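# Lift a die, red cube and red ball together in one hand

## Task

Grasp the die, the red wooden cube and the red table-football ball and finish with all three held firmly and motionless in the single hand, above the table and clearly higher than where they began; they may contact nothing except the hand and one another, and no hand motor may still show moving in hand_stopped_by at the finish.

## Robot and tools

Robot: one arm carrying a five-finger right hand. Everything is reported in the arm's base frame: origin on the table top under the base, +z up, +y to the left when facing +x. Cameras: cam_high, cam_low (fixed) and cam_wrist (on the hand); each is 672x504.

Hand point: a spot fixed to the palm, 0.05 m in front of it and 0.15 m out from the wrist flange. Its +z runs along the straightened fingers, +y points out of the palm, +x runs across the palm away from the thumb. Straight fingertips extend about 0.06-0.07 m past it along +z and sit 0.06 m behind it (-y). A wrist bracket on the little-finger side can strike objects, and with fingers level the wrist may hang lower than the hand and touch the table first.

A control row is 14 numbers, each in [-1, 1]: dx, dy, dz, rx, ry, rz, thumb_turn, thumb_bend, index, middle, ring, little, force_limit, speed. The first six are an offset, not a pose: they are measured from the Hand target as it stood when the action (or move) began, along that target's own axes; 1.0 equals 0.6 m of travel or 180 degrees, and rx, ry, rz form a single rotation vector. Repeating the same offset moves further. Finger numbers are absolute targets: -1 open/straight, +1 closed/curled; thumb_turn -1 beside the palm, +1 across in front of it. force_limit maps -1..+1 to roughly 0..10 N at the fingertip (0..15 N for the two thumb motors). speed rises linearly from near zero at -1 to full at +0.48 and stays full above; use -0.94 or lower for a gentle close. With the thumb turned across, the hand encloses things about 0.035-0.065 m thick. At the start, read the result and resend the hand values it shows, since a 0 is a real command.

Tools:
- execute_actions(actions, cameras): actions is a list of actions; each action is a table of up to 15 rows at 1/30 s each, and a short table repeats its final row to fill 15 steps. Every row counts from the action's starting Hand target. An empty list just returns state and images.
- move(target, speed, blend, stop_force, zero, blocking, cameras): target is one 14-number row or a list of up to 15 rows, all offsets from the same current Hand target. speed is in m/s (0.002-3.2, default 0.25; turning capped at twice that in rad/s), one value or one per target. blend (m) rounds corners of a list. stop_force (4-120 N) ends the path when the wrist sensor feels that much push against the motion relative to the last zero; zero=true (default) re-zeroes first. blocking=false returns after about 0.5 s while motion continues (not allowed with stop_force). Paths ignore obstacles; avoid paths passing near the arm's base.
- wait(seconds 0-10), stop(), zoom_image(camera, region [x0,y0,x1,y1] pixels, at most 504 square), show_instructions(), zero_wrist_force(), finished_scene(scene: the current scene's number).

Results: end_effector_position (m) and end_effector_quat_wxyz in the base frame, velocities, Hand target (your last commanded pose after clipping; next offsets start here), joint positions and torques, Wrist force/torque in the hand's axes plus the peak since last shown, and hand_measured, hand_stopped_by (moving, target, force, stalled, fault), hand_load_n (positive when something pushes a finger open; near 0 means a grip was lost). A move adds a move: line: done (settled within 3 mm and 2 degrees), off_target, moving, held or fault, plus limits such as paced or held. done does not mean nothing was touched. The hand point often rests short of its target; send the remaining gap as an extra offset.

Orientation commands are clipped to within 32 degrees of the current measured orientation each step. A closing motor stops at force_limit or its target, then locks; to tighten, raise force_limit and send a more-closed target than hand_measured; to loosen, send a more-open one.

Cautions: the arm is stiff, so aiming even slightly beyond a firm contact can trigger a fault stop (about 150 N external force, or joint contact torque limits: elbow 136, wrists 49.1 N m), freezing the arm 10 s. Approach slowly, use stop_force, and back the target away to release a press. Do not drop objects, knock anything off the table, swing loads fast or overload fingers. Holding loads or stretching the arm heats motors; a MOTOR HOT line warns, and 85 °C brakes the arm for a while.

Each tool is called as name(argument=value, ...) on one line, values as JSON.

Reference images:

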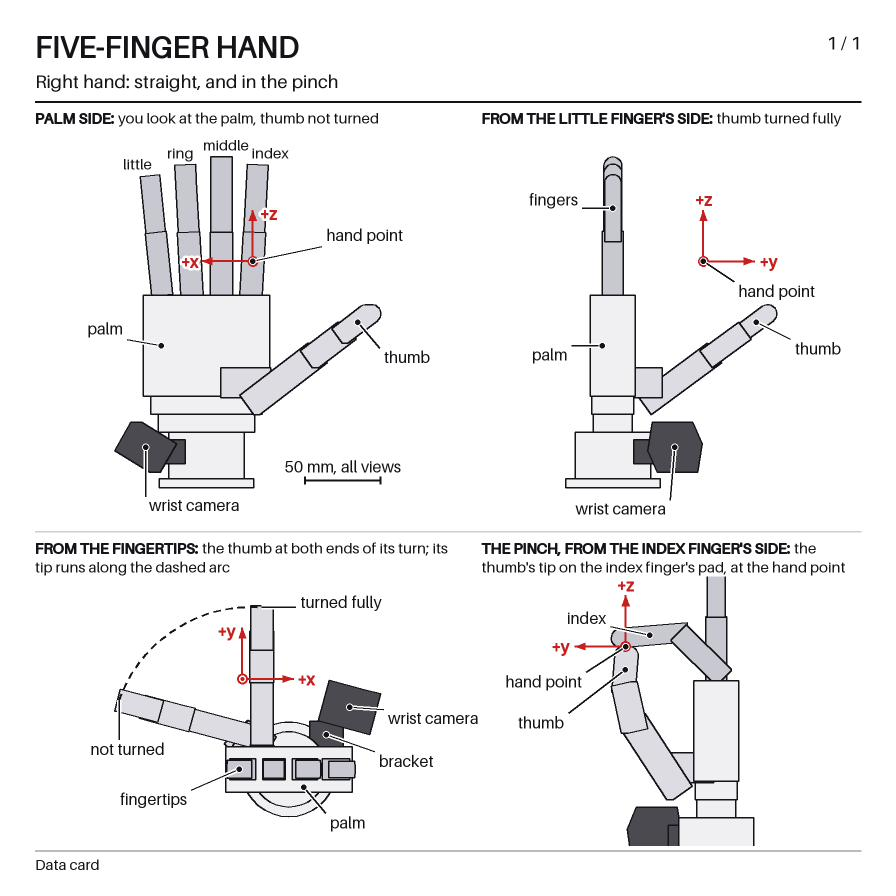

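## Session

execute_actions(actions=[])

Scene clock: 0.00 s.
end_effector_position=(+0.3617, -0.2944, +0.2655) hand_measured=(-1.000, -1.000, -1.000, -1.000, -1.000, -1.000) hand_load_n=(+0.0, +0.0, +0.0, +0.0, +0.0, +0.0) hand_stopped_by=(target, target, target, target, target, target) hand_force_limit=0.00 hand_speed=-0.80 end_effector_quat_wxyz=(-0.262, +0.876, +0.398, -0.078)
Joint positions: [-0.989 -1.324 1.899 1.545 1.642 -0.25]
Joint velocities: within noise
Joint torques (N m): no reading
Wrist force (N): no reading
Wrist torque (N m): no reading
Wrist force, peak (N): no reading
Hand target: +0.3617, -0.2944, +0.2655; -0.262, +0.876, +0.398, -0.078

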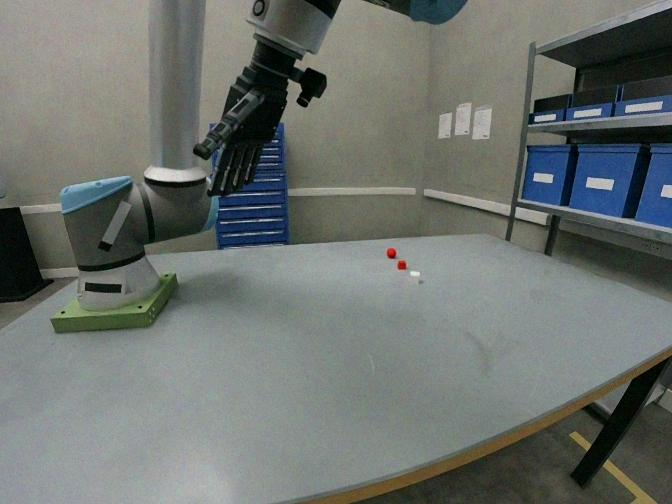

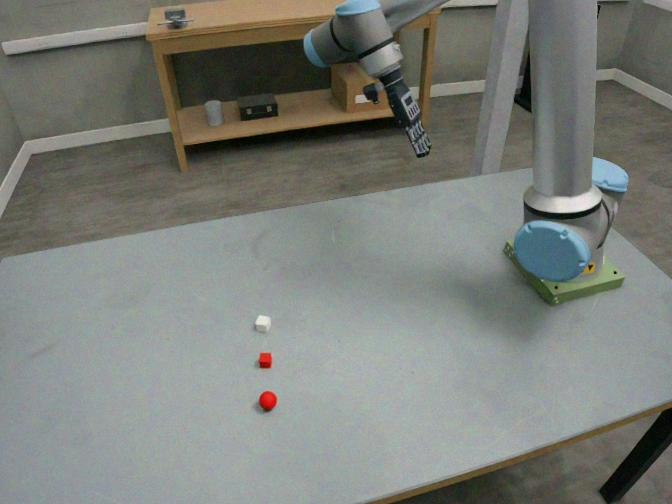

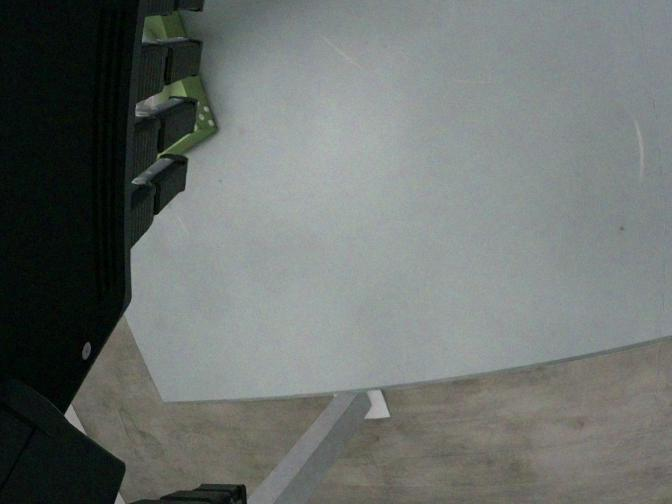

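zoom_image(camera="cam_low", region=[360, 230, 440, 290])

zoom_image(camera="cam_high", region=[200, 300, 340, 420])

Scaled by 6.300 from the camera's 672x504 image, which has a finer 960x720 frame.

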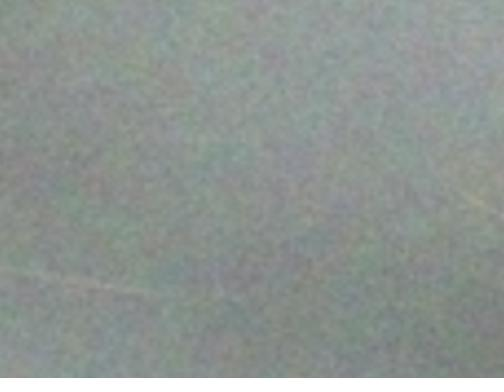

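Scaled by 3.600 from the camera's 672x504 image, which has a finer 960x720 frame.

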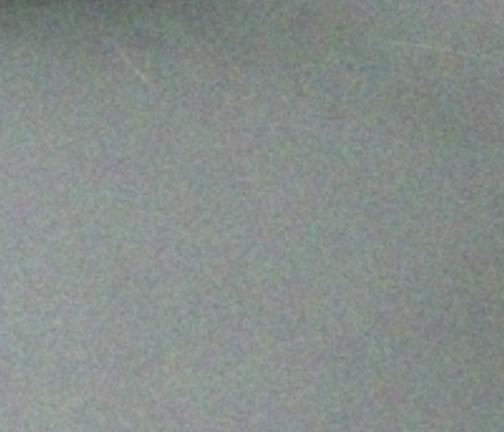

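zoom_image(camera="cam_high", region=[370, 235, 440, 295])

zoom_image(camera="cam_low", region=[220, 300, 320, 420])

Scaled by 7.200 from the camera's 672x504 image, which has a finer 960x720 frame.

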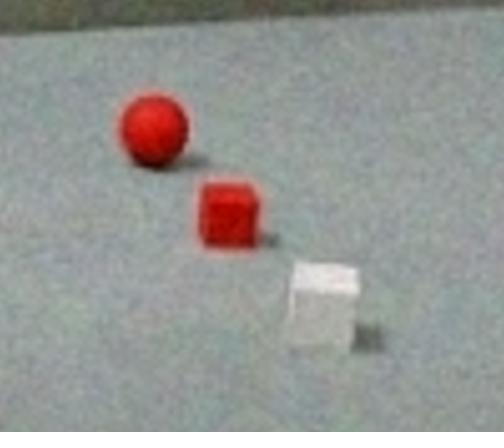

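Scaled by 4.200 from the camera's 672x504 image, which has a finer 960x720 frame.

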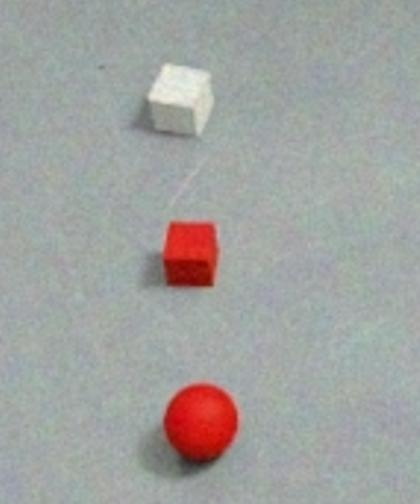

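move(target=[0.680,0.134,-0.053,0.0465,0.541,0.5425,-1,-1,-1,-1,-1,-1,0,-0.8], speed=0.2)

Scene clock: 115.07 s.
end_effector_position=(+0.6993, -0.0500, +0.2796) hand_measured=(-1.000, -1.000, -1.000, -1.000, -1.000, -1.000) hand_load_n=(-0.5, +0.0, +0.0, +0.0, +0.0, +0.0) hand_stopped_by=(target, target, target, target, target, target) hand_force_limit=0.00 hand_speed=-0.80 end_effector_quat_wxyz=(-0.353, +0.612, -0.613, +0.353)
Joint positions: [-0.513 -1.545 1.955 0.176 1.133 2.868]
Joint velocities: within noise
Joint torques (N m): [5.87 -22.39 -44.45 2.83 1.23 1.8]
Wrist force (N): [0.3 -0.4 0.2]
Wrist torque (N m): [-0.01 -0.09 -0.04]
Wrist force, peak (N): [-0.4 -0.9 0.7]
Hand target: +0.6993, -0.0500, +0.2796; -0.353, +0.612, -0.613, +0.353
Off the commanded pose: 0.000 m, 0 deg.
move: done
camera_calibration:
cam_wrist: T_world_to_cam=[[-0.536233, -0.237076, -0.810092, 0.578859], [-0.49697, 0.864435, 0.0759856, 0.373448], [0.682257, 0.443337, -0.581358, -0.182919], [0, 0, 0, 1]] pos_world=[0.620794, -0.104493, 0.334211]

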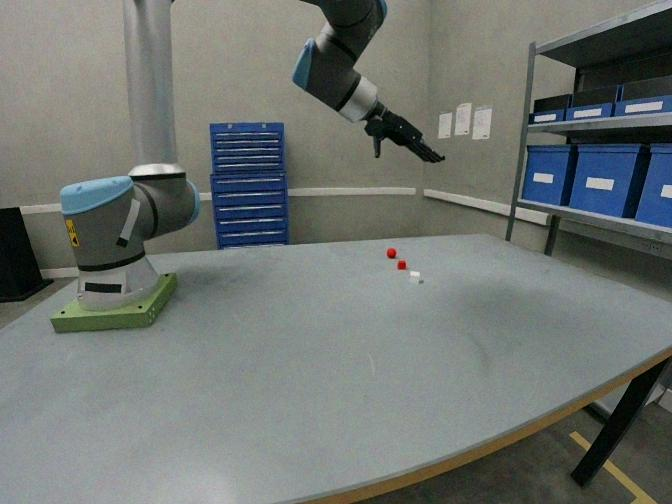

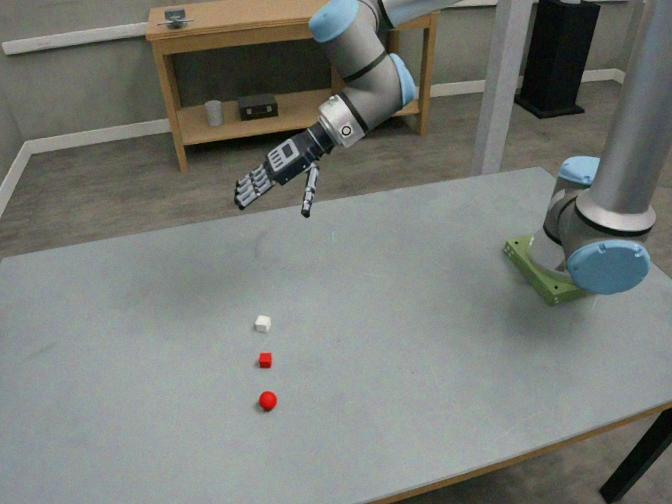

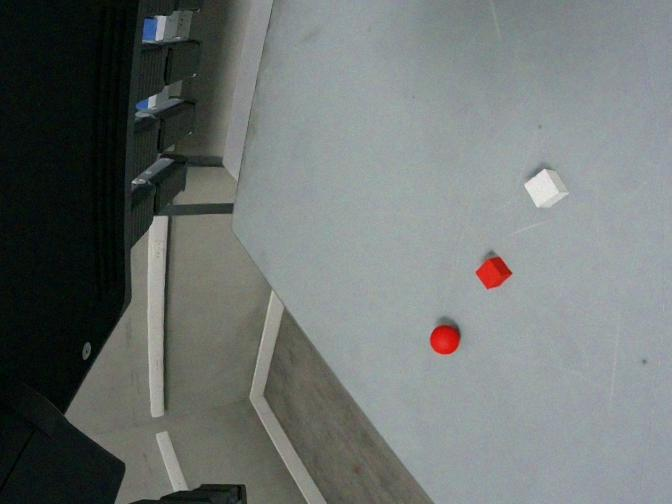

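zoom_image(camera="cam_wrist", region=[420, 150, 600, 370])

zoom_image(camera="cam_low", region=[240, 310, 290, 375])

Scaled by 2.291 from the camera's 672x504 image, which has a finer 960x720 frame.

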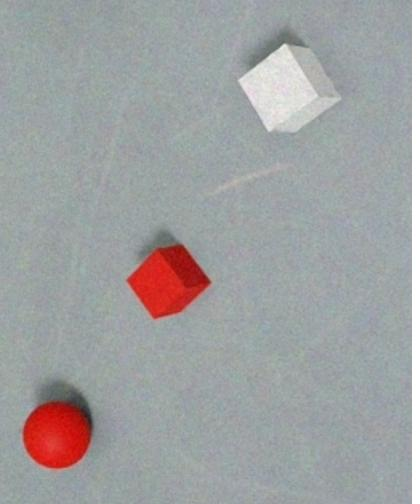

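Scaled by 7.754 from the camera's 672x504 image, which has a finer 960x720 frame.

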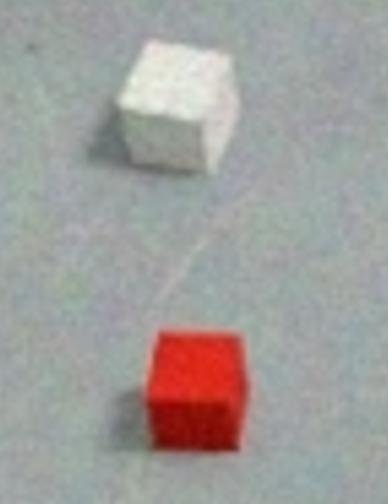

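move(target=[-0.183,0.3175,0.183,0,0.101,0.0583,1,-0.3,-0.15,-1,-1,-1,0,-0.3], speed=0.2)

execute_actions(actions=[])

Scene clock: 145.37 s.
end_effector_position=(+0.6990, +0.0598, +0.0598) hand_measured=(+1.000, -0.300, -0.150, -1.000, -1.000, -1.000) hand_load_n=(+0.0, +0.5, +0.0, +0.0, -0.5, +0.0) hand_stopped_by=(target, target, target, target, target, target) hand_force_limit=0.00 hand_speed=-0.30 end_effector_quat_wxyz=(+0.283, -0.490, +0.714, -0.412)
Joint positions: [-0.144 -1.31 2.145 -0.3 1.764 3.255]
Joint velocities: within noise
Joint torques (N m): [5.28 -38.56 -37.48 -0.23 2.25 0.65]
Wrist force (N): [0.2 -0.4 0.2]
Wrist torque (N m): [0.00 -0.04 -0.02]
Wrist force, peak (N): [1.6 -2.4 -0.6]
Hand target: +0.6991, +0.0598, +0.0598; +0.283, -0.490, +0.714, -0.412
Off the commanded pose: 0.000 m, 0 deg.
move: done
camera_calibration:
cam_wrist: T_world_to_cam=[[-0.585787, -0.0294173, -0.809931, 0.448847], [-0.15422, 0.985128, 0.07576, 0.0482746], [0.795657, 0.169287, -0.581612, -0.422046], [0, 0, 0, 1]] pos_world=[0.606178, 0.0370941, 0.114411]

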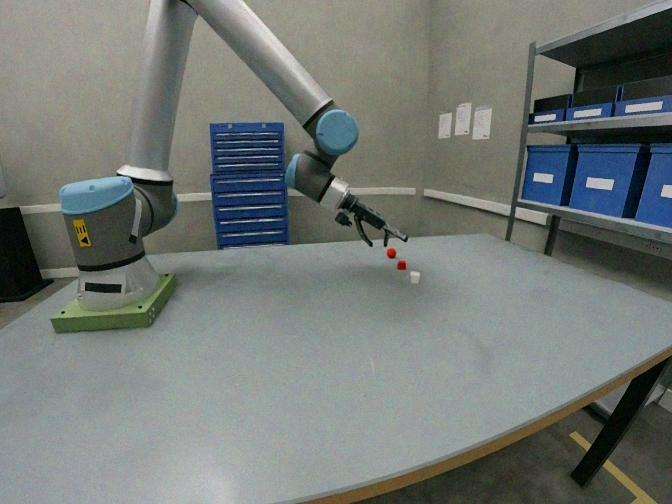

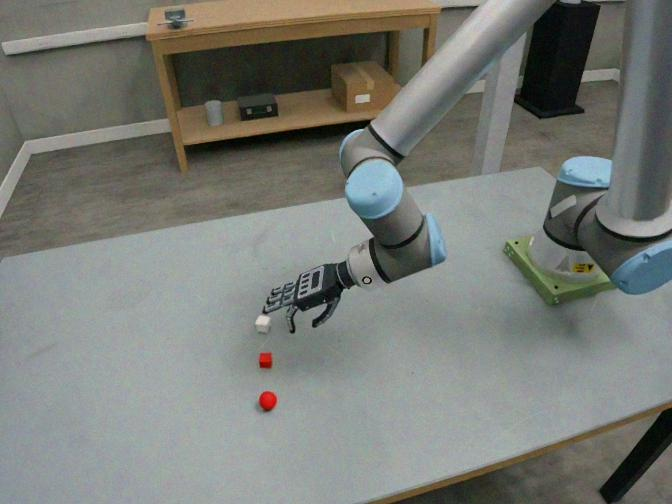

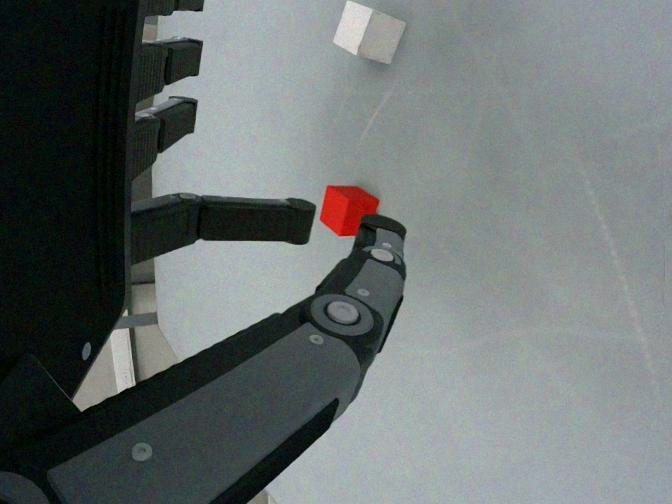

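Scene clock: 145.37 s.
end_effector_position=(+0.6990, +0.0598, +0.0598) hand_measured=(+1.000, -0.300, -0.150, -1.000, -1.000, -1.000) hand_load_n=(+0.0, +0.5, +0.0, +0.0, -0.5, +0.0) hand_stopped_by=(target, target, target, target, target, target) hand_force_limit=0.00 hand_speed=-0.30 end_effector_quat_wxyz=(+0.283, -0.490, +0.714, -0.412)
Joint positions: [-0.144 -1.31 2.145 -0.3 1.764 3.255]
Joint velocities: within noise
Joint torques (N m): [5.28 -38.56 -37.48 -0.23 2.25 0.65]
Wrist force (N): [0.2 -0.4 0.2]
Wrist torque (N m): [0.00 -0.04 -0.02]
Wrist force, peak (N): [0.2 -0.4 0.2]
Hand target: +0.6991, +0.0598, +0.0598; +0.283, -0.490, +0.714, -0.412
Off the commanded pose: 0.000 m, 0 deg.
camera_calibration:
cam_wrist: T_world_to_cam=[[-0.585787, -0.0294173, -0.809931, 0.448847], [-0.15422, 0.985128, 0.07576, 0.0482746], [0.795657, 0.169287, -0.581612, -0.422046], [0, 0, 0, 1]] pos_world=[0.606178, 0.0370941, 0.114411]

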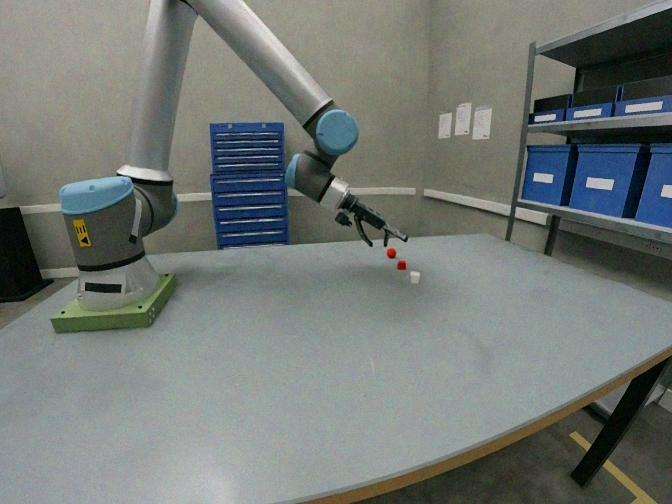

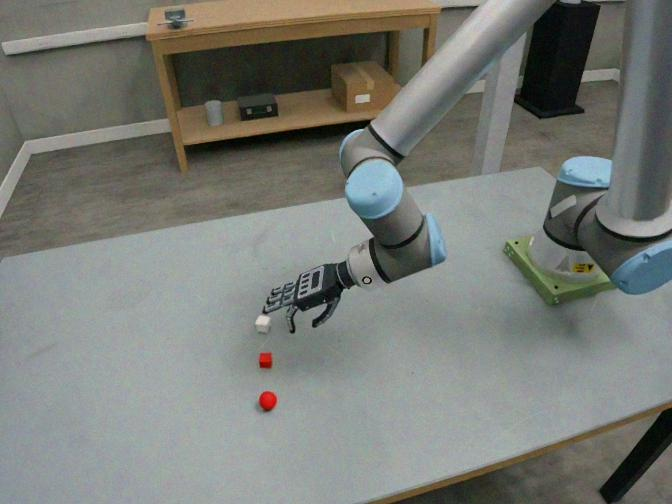

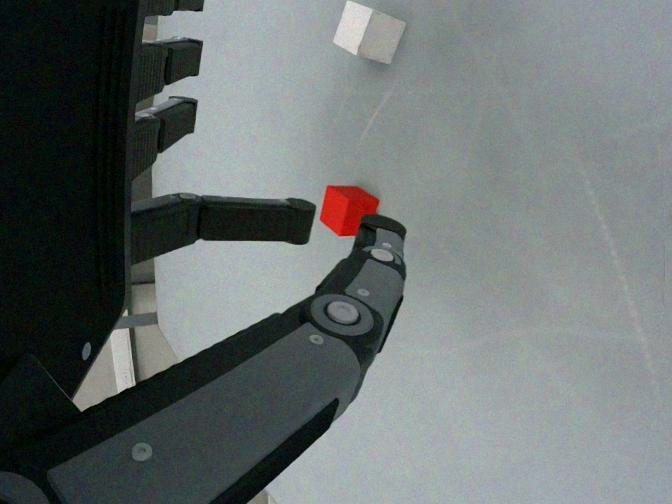

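move(target=[0,0.1227,0.0708,0,0,0,1,-0.3,-0.15,-1,-1,-1,0,-0.3], speed=0.02, stop_force=4, cameras=["cam_wrist"])

Scene clock: 153.80 s.
end_effector_position=(+0.6990, +0.0599, -0.0204) hand_measured=(+1.000, -0.300, -0.150, -1.000, -1.000, -1.000) hand_load_n=(+0.0, +0.0, +0.0, +0.0, +0.0, +0.0) hand_stopped_by=(target, target, target, target, target, target) hand_force_limit=0.00 hand_speed=-0.30 end_effector_quat_wxyz=(+0.283, -0.490, +0.714, -0.412)
Joint positions: [-0.144 -1.185 2.181 -0.46 1.764 3.255]
Joint velocities: within noise
Joint torques (N m): [8.35 -60.3 -29.42 -1.98 -1.22 -0.93]
Wrist force (N): [0.1 -1.8 -1.7]
Wrist torque (N m): [0.32 -0.06 0.02]
Wrist force, peak (N): [2.1 -19.1 -13.6]
Hand target: +0.6990, +0.0599, -0.0204; +0.283, -0.490, +0.714, -0.412 (not the last commanded pose)
Off the commanded pose: 0.005 m, 0 deg.
move: contact
camera_calibration:
cam_wrist: T_world_to_cam=[[-0.585799, -0.02936, -0.809924, 0.383898], [-0.154108, 0.985146, 0.0757504, 0.0541838], [0.79567, 0.16919, -0.581622, -0.468712], [0, 0, 0, 1]] pos_world=[0.606178, 0.0371937, 0.0342105]
Images, in order (width x height): cam_wrist 672x504.

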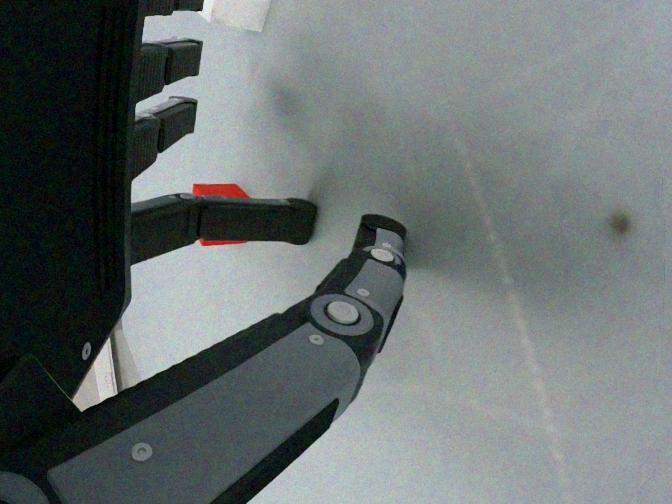

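move(target=[[0,-0.101,-0.0583,0,0,0,1,-0.7,-0.6,-0.6,-1,-1,0,-0.3],[-0.0518,-0.1617,0.0467,0,0,0,1,-0.7,-0.6,-0.6,-1,-1,0,-0.3]], speed=0.1, cameras=["cam_wrist","cam_low"])

Scene clock: 166.23 s.
end_effector_position=(+0.7781, +0.0628, +0.0495) hand_measured=(+1.000, -0.700, -0.600, -0.600, -1.000, -1.000) hand_load_n=(+0.5, +0.0, +0.0, +0.0, +0.0, +0.0) hand_stopped_by=(target, target, target, target, target, target) hand_force_limit=0.00 hand_speed=-0.30 end_effector_quat_wxyz=(+0.283, -0.490, +0.714, -0.412) end_effector_velocity=(-0.002, +0.000, -0.001) end_effector_angular_velocity=(+0.000, +0.000, +0.000)
Joint positions: [-0.119 -1.191 1.994 -0.265 1.786 3.268]
Joint velocities: [0 -0.002 0.005 -0.003 0 0]
Joint torques (N m): [-8.53 -68.11 -14.12 -3.21 -0.87 -0.95]
Wrist force (N): [0.3 1.1 0.1]
Wrist torque (N m): [0.23 -0.07 0.02]
Wrist force, peak (N): [0.0 -2.0 -1.9]
Hand target: +0.7781, +0.0627, +0.0495; +0.283, -0.490, +0.714, -0.412
Off the commanded pose: 0.000 m, 0 deg.
move: done
camera_calibration:
cam_wrist: T_world_to_cam=[[-0.58591, -0.0293844, -0.809843, 0.487001], [-0.154114, 0.985145, 0.0757544, 0.0582261], [0.795587, 0.169194, -0.581734, -0.491416], [0, 0, 0, 1]] pos_world=[0.685277, 0.0400936, 0.10411]
Images, in order (width x height): cam_low 672x504, cam_wrist 672x504.

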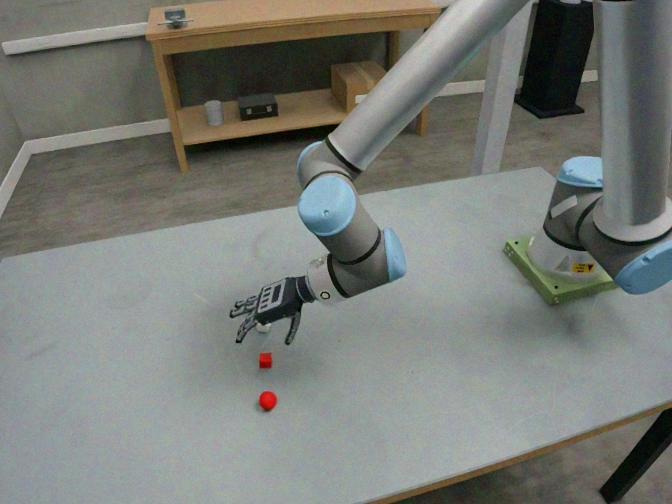

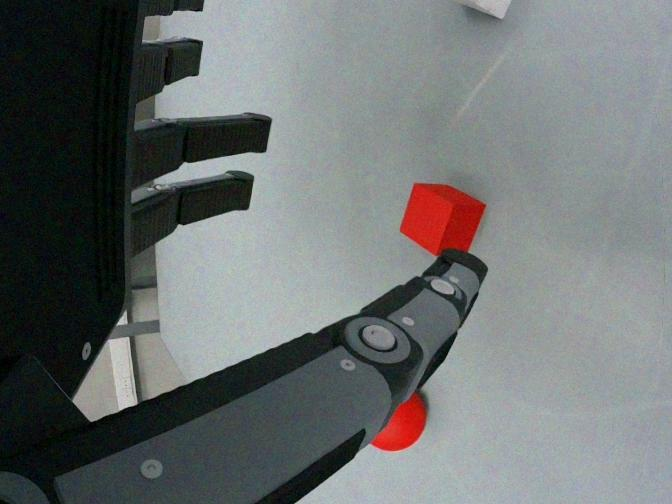

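zoom_image(camera="cam_wrist", region=[380, 160, 520, 280])

Scaled by 3.600 from the camera's 672x504 image, which has a finer 960x720 frame.

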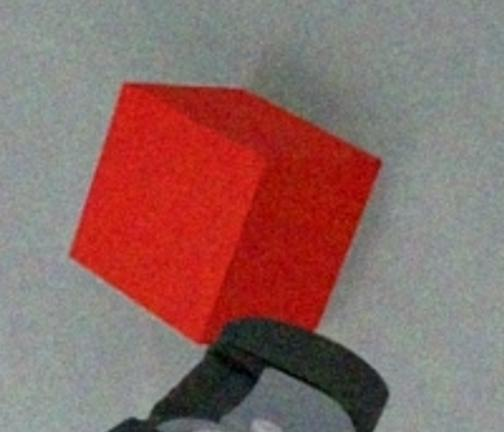

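move(target=[-0.0053,0.0868,0.0663,0,0,0,1,-0.7,-0.6,-0.6,-1,-1,0,-0.3], speed=0.06, stop_force=6, cameras=["cam_wrist"])

move(target=[0,0,0,0,0,0,1,-0.3,-0.3,-0.3,-1,-1,-0.4,-0.6], cameras=["cam_wrist"])

Scene clock: 183.87 s.
end_effector_position=(+0.7868, +0.0626, -0.0139) hand_measured=(+1.000, -0.700, -0.600, -0.600, -1.000, -1.000) hand_load_n=(+0.0, -0.5, +0.0, +0.0, -0.5, +0.0) hand_stopped_by=(target, target, target, target, target, target) hand_force_limit=0.00 hand_speed=-0.30 end_effector_quat_wxyz=(+0.283, -0.490, +0.714, -0.412)
Joint positions: [-0.117 -1.094 2.001 -0.369 1.787 3.269]
Joint velocities: within noise
Joint torques (N m): [-6.75 -49.27 -14.63 -2.76 -0.48 -1.42]
Wrist force (N): [0.3 1.1 0.1]
Wrist torque (N m): [0.22 -0.08 0.02]
Wrist force, peak (N): [-0.8 -31.4 -34.2]
Hand target: +0.7868, +0.0626, -0.0139; +0.283, -0.490, +0.714, -0.412 (not the last commanded pose)
Off the commanded pose: 0.002 m, 0 deg.
move: contact
camera_calibration:
cam_wrist: T_world_to_cam=[[-0.585799, -0.02936, -0.809924, 0.440675], [-0.154108, 0.985146, 0.0757504, 0.0645622], [0.79567, 0.16919, -0.581622, -0.535249], [0, 0, 0, 1]] pos_world=[0.693978, 0.0398937, 0.0407105]
Images, in order (width x height): cam_wrist 672x504.

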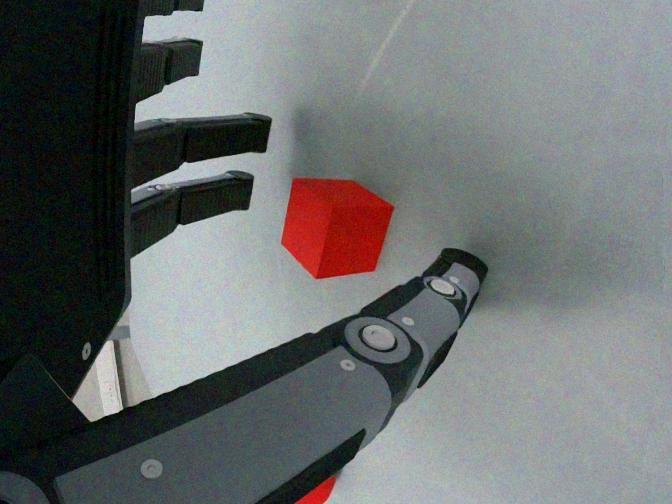

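Scene clock: 184.83 s.
end_effector_position=(+0.7868, +0.0626, -0.0139) hand_measured=(+1.000, -0.300, -0.300, -0.300, -1.000, -1.000) hand_load_n=(+0.0, +0.0, +0.0, +0.0, +0.0, +0.0) hand_stopped_by=(target, target, target, target, target, target) hand_force_limit=-0.40 hand_speed=-0.60 end_effector_quat_wxyz=(+0.283, -0.490, +0.714, -0.412)
Joint positions: [-0.117 -1.094 2.001 -0.369 1.787 3.269]
Joint velocities: within noise
Joint torques (N m): [-10.68 -47.87 -17.51 -2.67 -0.66 -1.64]
Wrist force (N): [0.0 0.6 0.4]
Wrist torque (N m): [0.14 -0.04 -0.01]
Wrist force, peak (N): [0.1 1.4 0.4]
Hand target: +0.7868, +0.0626, -0.0139; +0.283, -0.490, +0.714, -0.412
Off the commanded pose: 0.000 m, 0 deg.
move: done
camera_calibration:
cam_wrist: T_world_to_cam=[[-0.585797, -0.0293599, -0.809926, 0.440673], [-0.154186, 0.985129, 0.0758073, 0.0646144], [0.795656, 0.169287, -0.581612, -0.535244], [0, 0, 0, 1]] pos_world=[0.693978, 0.0398943, 0.0407105]
Images, in order (width x height): cam_wrist 672x504.

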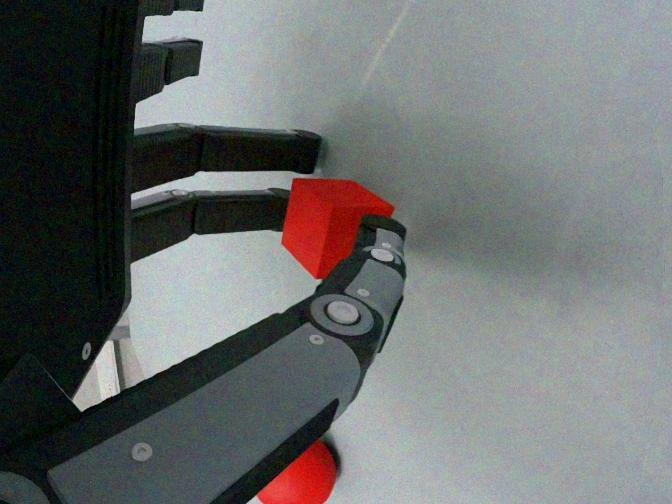

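move(target=[0,0,0,0,0,0,1,-0.3,0.25,0.25,-1,-1,-0.5,-0.85], cameras=["cam_wrist"])

Scene clock: 191.30 s.
end_effector_position=(+0.7868, +0.0626, -0.0139) hand_measured=(+1.000, -0.302, +0.004, -0.010, -1.000, -1.000) hand_load_n=(-2.5, +4.0, +5.0, +3.5, +0.0, +0.0) hand_stopped_by=(target, target, force, force, target, target) hand_force_limit=-0.50 hand_speed=-0.85 end_effector_quat_wxyz=(+0.283, -0.490, +0.714, -0.412)
Joint positions: [-0.117 -1.094 2.001 -0.369 1.787 3.269]
Joint velocities: within noise
Joint torques (N m): [-7.73 -50.03 -27.47 -1.97 -0.61 -1.42]
Wrist force (N): [-0.1 -1.2 -0.8]
Wrist torque (N m): [0.14 -0.07 -0.01]
Wrist force, peak (N): [-0.5 -2.1 -1.1]
Hand target: +0.7868, +0.0626, -0.0139; +0.283, -0.490, +0.714, -0.412
Off the commanded pose: 0.000 m, 0 deg.
move: done
camera_calibration:
cam_wrist: T_world_to_cam=[[-0.585797, -0.0293599, -0.809926, 0.440673], [-0.154186, 0.985129, 0.0758073, 0.0646144], [0.795656, 0.169287, -0.581612, -0.535244], [0, 0, 0, 1]] pos_world=[0.693978, 0.0398943, 0.0407105]
Images, in order (width x height): cam_wrist 672x504.

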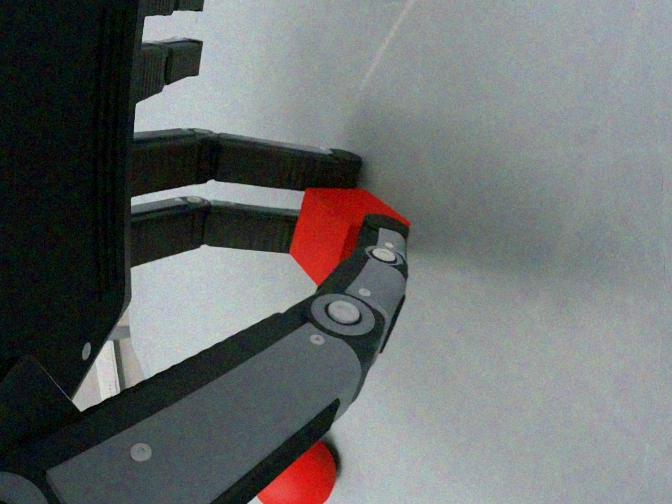

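move(target=[[0,-0.0866,-0.05,0,0,0,1,-0.3,0.25,0.25,-1,-1,-0.5,-0.85],[0.151,-0.0618,-0.093,0,0.0337,0.0194,1,-0.3,0.25,0.25,-1,-1,-0.5,-0.85]], speed=0.1)

Scene clock: 204.37 s.
end_effector_position=(+0.7264, -0.0113, +0.0461) hand_measured=(+1.000, -0.302, +0.004, -0.010, -1.000, -1.000) hand_load_n=(-3.0, +5.5, +5.0, +3.5, +0.0, +0.0) hand_stopped_by=(target, target, force, force, target, target) hand_force_limit=-0.50 hand_speed=-0.85 end_effector_quat_wxyz=(+0.257, -0.446, +0.743, -0.429) end_effector_velocity=(+0.004, +0.004, +0.000) end_effector_angular_velocity=(+0.001, -0.002, +0.007)
Joint positions: [-0.225 -1.253 2.1 -0.306 1.8 3.276]
Joint velocities: [0.006 0.004 -0.006 0 -0.001 0]
Joint torques (N m): [14.01 -41.24 -37.56 2.14 -1.3 -0.92]
Wrist force (N): [0.4 1.0 0.4]
Wrist torque (N m): [0.20 -0.09 0.03]
Wrist force, peak (N): [0.3 2.2 0.9]
Hand target: +0.7265, -0.0112, +0.0461; +0.257, -0.446, +0.743, -0.428
Off the commanded pose: 0.000 m, 0 deg.
move: done
camera_calibration:
cam_wrist: T_world_to_cam=[[-0.584995, 0.0421637, -0.80994, 0.451926], [-0.0326904, 0.99661, 0.0754926, 0.035451], [0.810378, 0.0706401, -0.581634, -0.451566], [0, 0, 0, 1]] pos_world=[0.631472, -0.022487, 0.100711]

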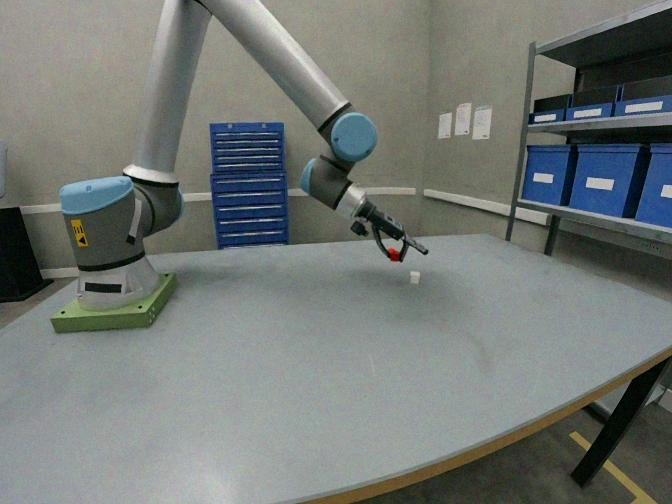

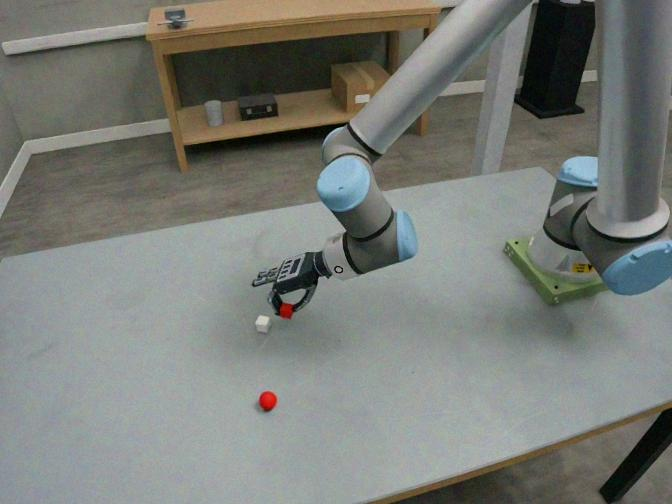

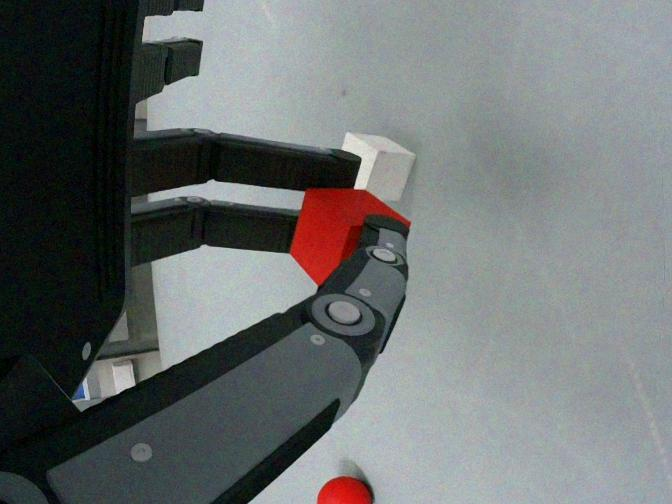

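zoom_image(camera="cam_wrist", region=[300, 110, 440, 230])

Scaled by 3.600 from the camera's 672x504 image, which has a finer 960x720 frame.

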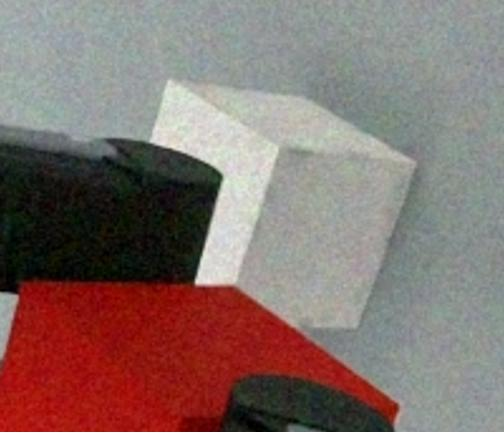

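move(target=[0.0013,0.0897,0.0448,0,0.0096,0.0056,1,-0.3,0.25,0.25,-1,-1,-0.5,-0.85], speed=0.04, stop_force=6, cameras=["cam_wrist","cam_low"])

Scene clock: 217.97 s.
end_effector_position=(+0.7229, -0.0102, -0.0139) hand_measured=(+1.000, -0.302, +0.004, -0.010, -1.000, -1.000) hand_load_n=(-2.5, +5.0, +4.0, +3.0, +0.0, +0.0) hand_stopped_by=(target, target, force, force, target, target) hand_force_limit=-0.50 hand_speed=-0.85 end_effector_quat_wxyz=(+0.249, -0.433, +0.750, -0.433)
Joint positions: [-0.211 -1.162 2.124 -0.415 1.842 3.303]
Joint velocities: within noise
Joint torques (N m): [-7.39 -68.55 -31.83 2.82 -1.57 -2.59]
Wrist force (N): [0.4 0.7 0.2]
Wrist torque (N m): [0.17 -0.08 0.01]
Wrist force, peak (N): [-0.5 -2.7 -1.5]
Hand target: +0.7229, -0.0102, -0.0139; +0.249, -0.433, +0.750, -0.433
Off the commanded pose: 0.000 m, 0 deg.
move: done
camera_calibration:
cam_wrist: T_world_to_cam=[[-0.583268, 0.062458, -0.809875, 0.400194], [0.00181414, 0.997137, 0.0755932, 0.0137969], [0.812278, 0.0426218, -0.581711, -0.485386], [0, 0, 0, 1]] pos_world=[0.627663, -0.0180648, 0.0407103]
Images, in order (width x height): cam_low 672x504, cam_wrist 672x504.

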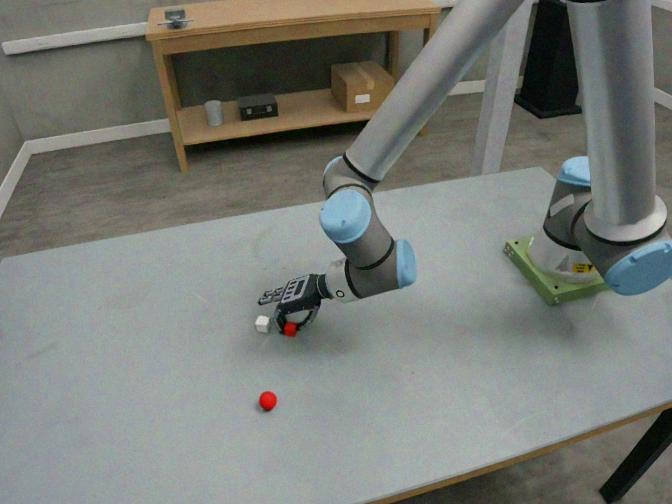

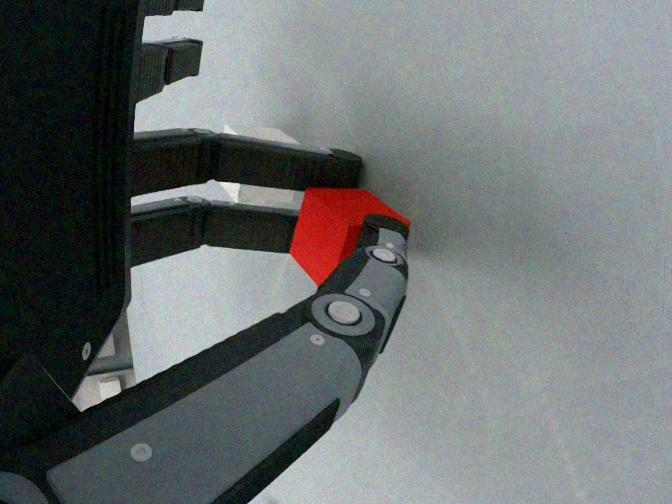

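move(target=[0,0,0,0,0,0,1,-0.45,-0.17,-0.17,-1,-1,-0.5,-0.7], cameras=[])

move(target=[0,-0.115,-0.0665,0,0,0,1,-0.45,-0.17,-0.17,-1,-1,-0.5,-0.7], speed=0.08)

Scene clock: 221.17 s.
end_effector_position=(+0.7229, -0.0102, -0.0139) hand_measured=(+1.000, -0.450, -0.170, -0.170, -1.000, -1.000) hand_load_n=(+0.0, -0.5, +0.0, +0.0, +0.0, +0.0) hand_stopped_by=(target, target, target, target, target, target) hand_force_limit=-0.50 hand_speed=-0.70 end_effector_quat_wxyz=(+0.249, -0.433, +0.750, -0.433)
Joint positions: [-0.211 -1.162 2.124 -0.415 1.842 3.303]
Joint velocities: within noise
Joint torques (N m): [-10.12 -67.7 -28.58 0.03 -1.82 -2.58]
Wrist force (N): [0.2 1.0 0.2]
Wrist torque (N m): [0.22 -0.06 0.01]
Wrist force, peak (N): [0.5 1.5 0.1]
Hand target: +0.7229, -0.0102, -0.0139; +0.249, -0.433, +0.750, -0.433
Off the commanded pose: 0.000 m, 0 deg.
move: done
No camera images: "cameras" was empty.

Scene clock: 222.47 s.
end_effector_position=(+0.7231, -0.0102, +0.0660) hand_measured=(+1.000, -0.450, -0.170, -0.170, -1.000, -1.000) hand_load_n=(+0.0, +0.0, +0.0, +0.0, +0.0, +0.0) hand_stopped_by=(target, target, target, target, target, target) hand_force_limit=-0.50 hand_speed=-0.70 end_effector_quat_wxyz=(+0.249, -0.433, +0.750, -0.433)
Joint positions: [-0.211 -1.28 2.088 -0.262 1.842 3.303]
Joint velocities: within noise
Joint torques (N m): [4.16 -38.49 -14.98 -3.21 0.88 -1.08]
Wrist force (N): [0.3 1.2 0.6]
Wrist torque (N m): [0.24 -0.08 0.02]
Wrist force, peak (N): [0.2 2.4 0.6]
Hand target: +0.7229, -0.0102, +0.0658; +0.249, -0.433, +0.750, -0.433
Off the commanded pose: 0.000 m, 0 deg.
move: done
camera_calibration:
cam_wrist: T_world_to_cam=[[-0.583036, 0.0624719, -0.810041, 0.464903], [0.00188378, 0.997141, 0.0755455, 0.00781901], [0.812444, 0.0425199, -0.581487, -0.439199], [0, 0, 0, 1]] pos_world=[0.627866, -0.0181653, 0.120611]

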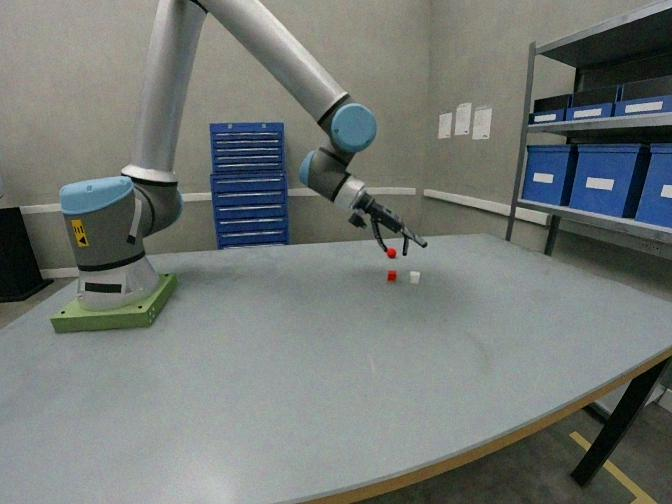

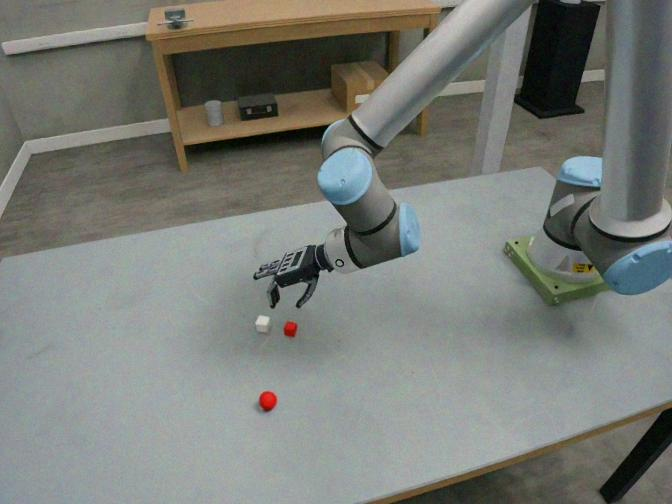

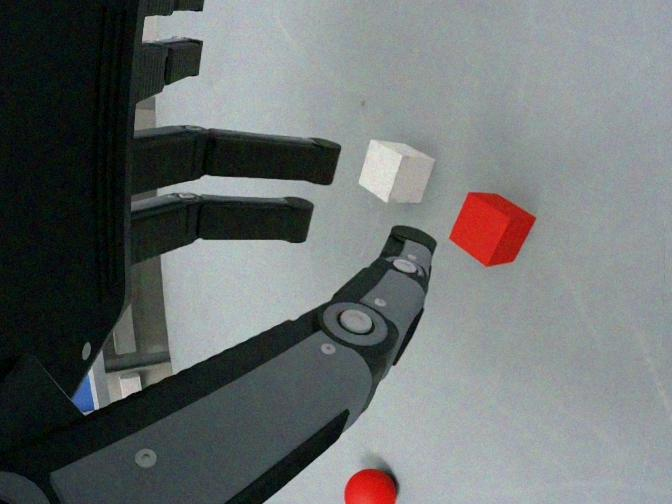

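move(target=[[0,-0.144,-0.083,0,0,0,-1,-1,-1,-1,0.5,0.5,-0.5,-0.3],[-0.2423,-0.138,0.0588,-0.0409,-0.1988,0.4261,-1,-1,-1,-1,0.5,0.5,-0.5,-0.3]], speed=0.15)

Scene clock: 250.80 s.
end_effector_position=(+0.8580, +0.0797, +0.1196) hand_measured=(-1.000, -1.000, -1.000, -1.000, +0.500, +0.500) hand_load_n=(-0.5, +0.0, +0.0, +0.0, +0.0, +0.0) hand_stopped_by=(target, target, target, target, target, target) hand_force_limit=-0.50 hand_speed=-0.30 end_effector_quat_wxyz=(+0.636, +0.001, +0.772, +0.000)
Joint positions: [-0.266 -1.118 2.095 -0.778 1.311 4.661]
Joint velocities: within noise
Joint torques (N m): [-7.09 -71.23 -35.24 0.4 1.27 0.12]
Wrist force (N): [0.1 1.2 0.0]
Wrist torque (N m): [0.17 -0.20 0.11]
Wrist force, peak (N): [0.2 2.8 0.9]
Hand target: +0.8581, +0.0796, +0.1197; +0.636, +0.001, +0.772, +0.000
Off the commanded pose: 0.000 m, 0 deg.
move: done
camera_calibration:
cam_wrist: T_world_to_cam=[[-0.101522, 0.969743, -0.222019, 0.0256575], [-0.294983, 0.183792, 0.93766, 0.130204], [0.950094, 0.160685, 0.267399, -0.75053], [0, 0, 0, 1]] pos_world=[0.754087, 0.0717872, 0.0843006]

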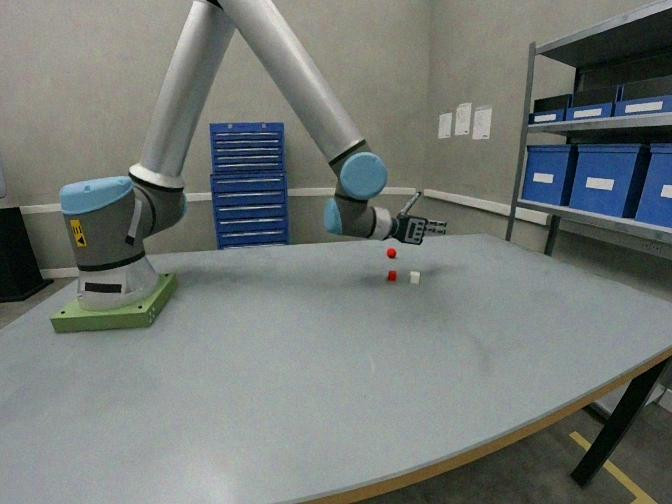

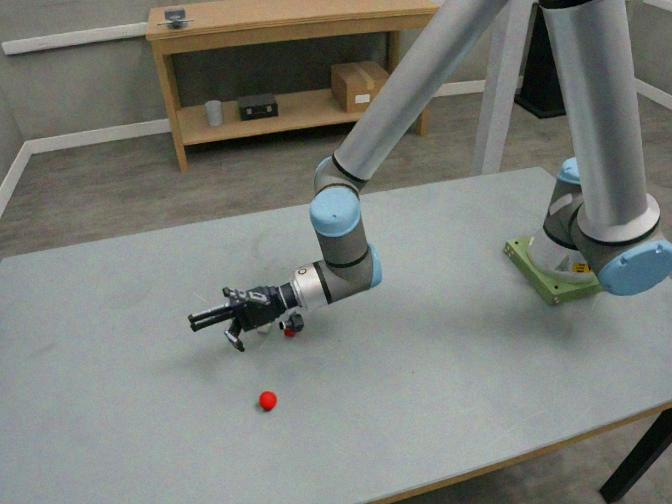

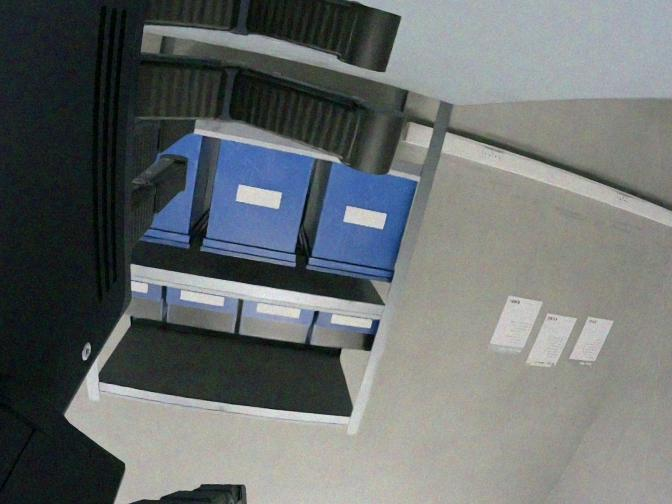

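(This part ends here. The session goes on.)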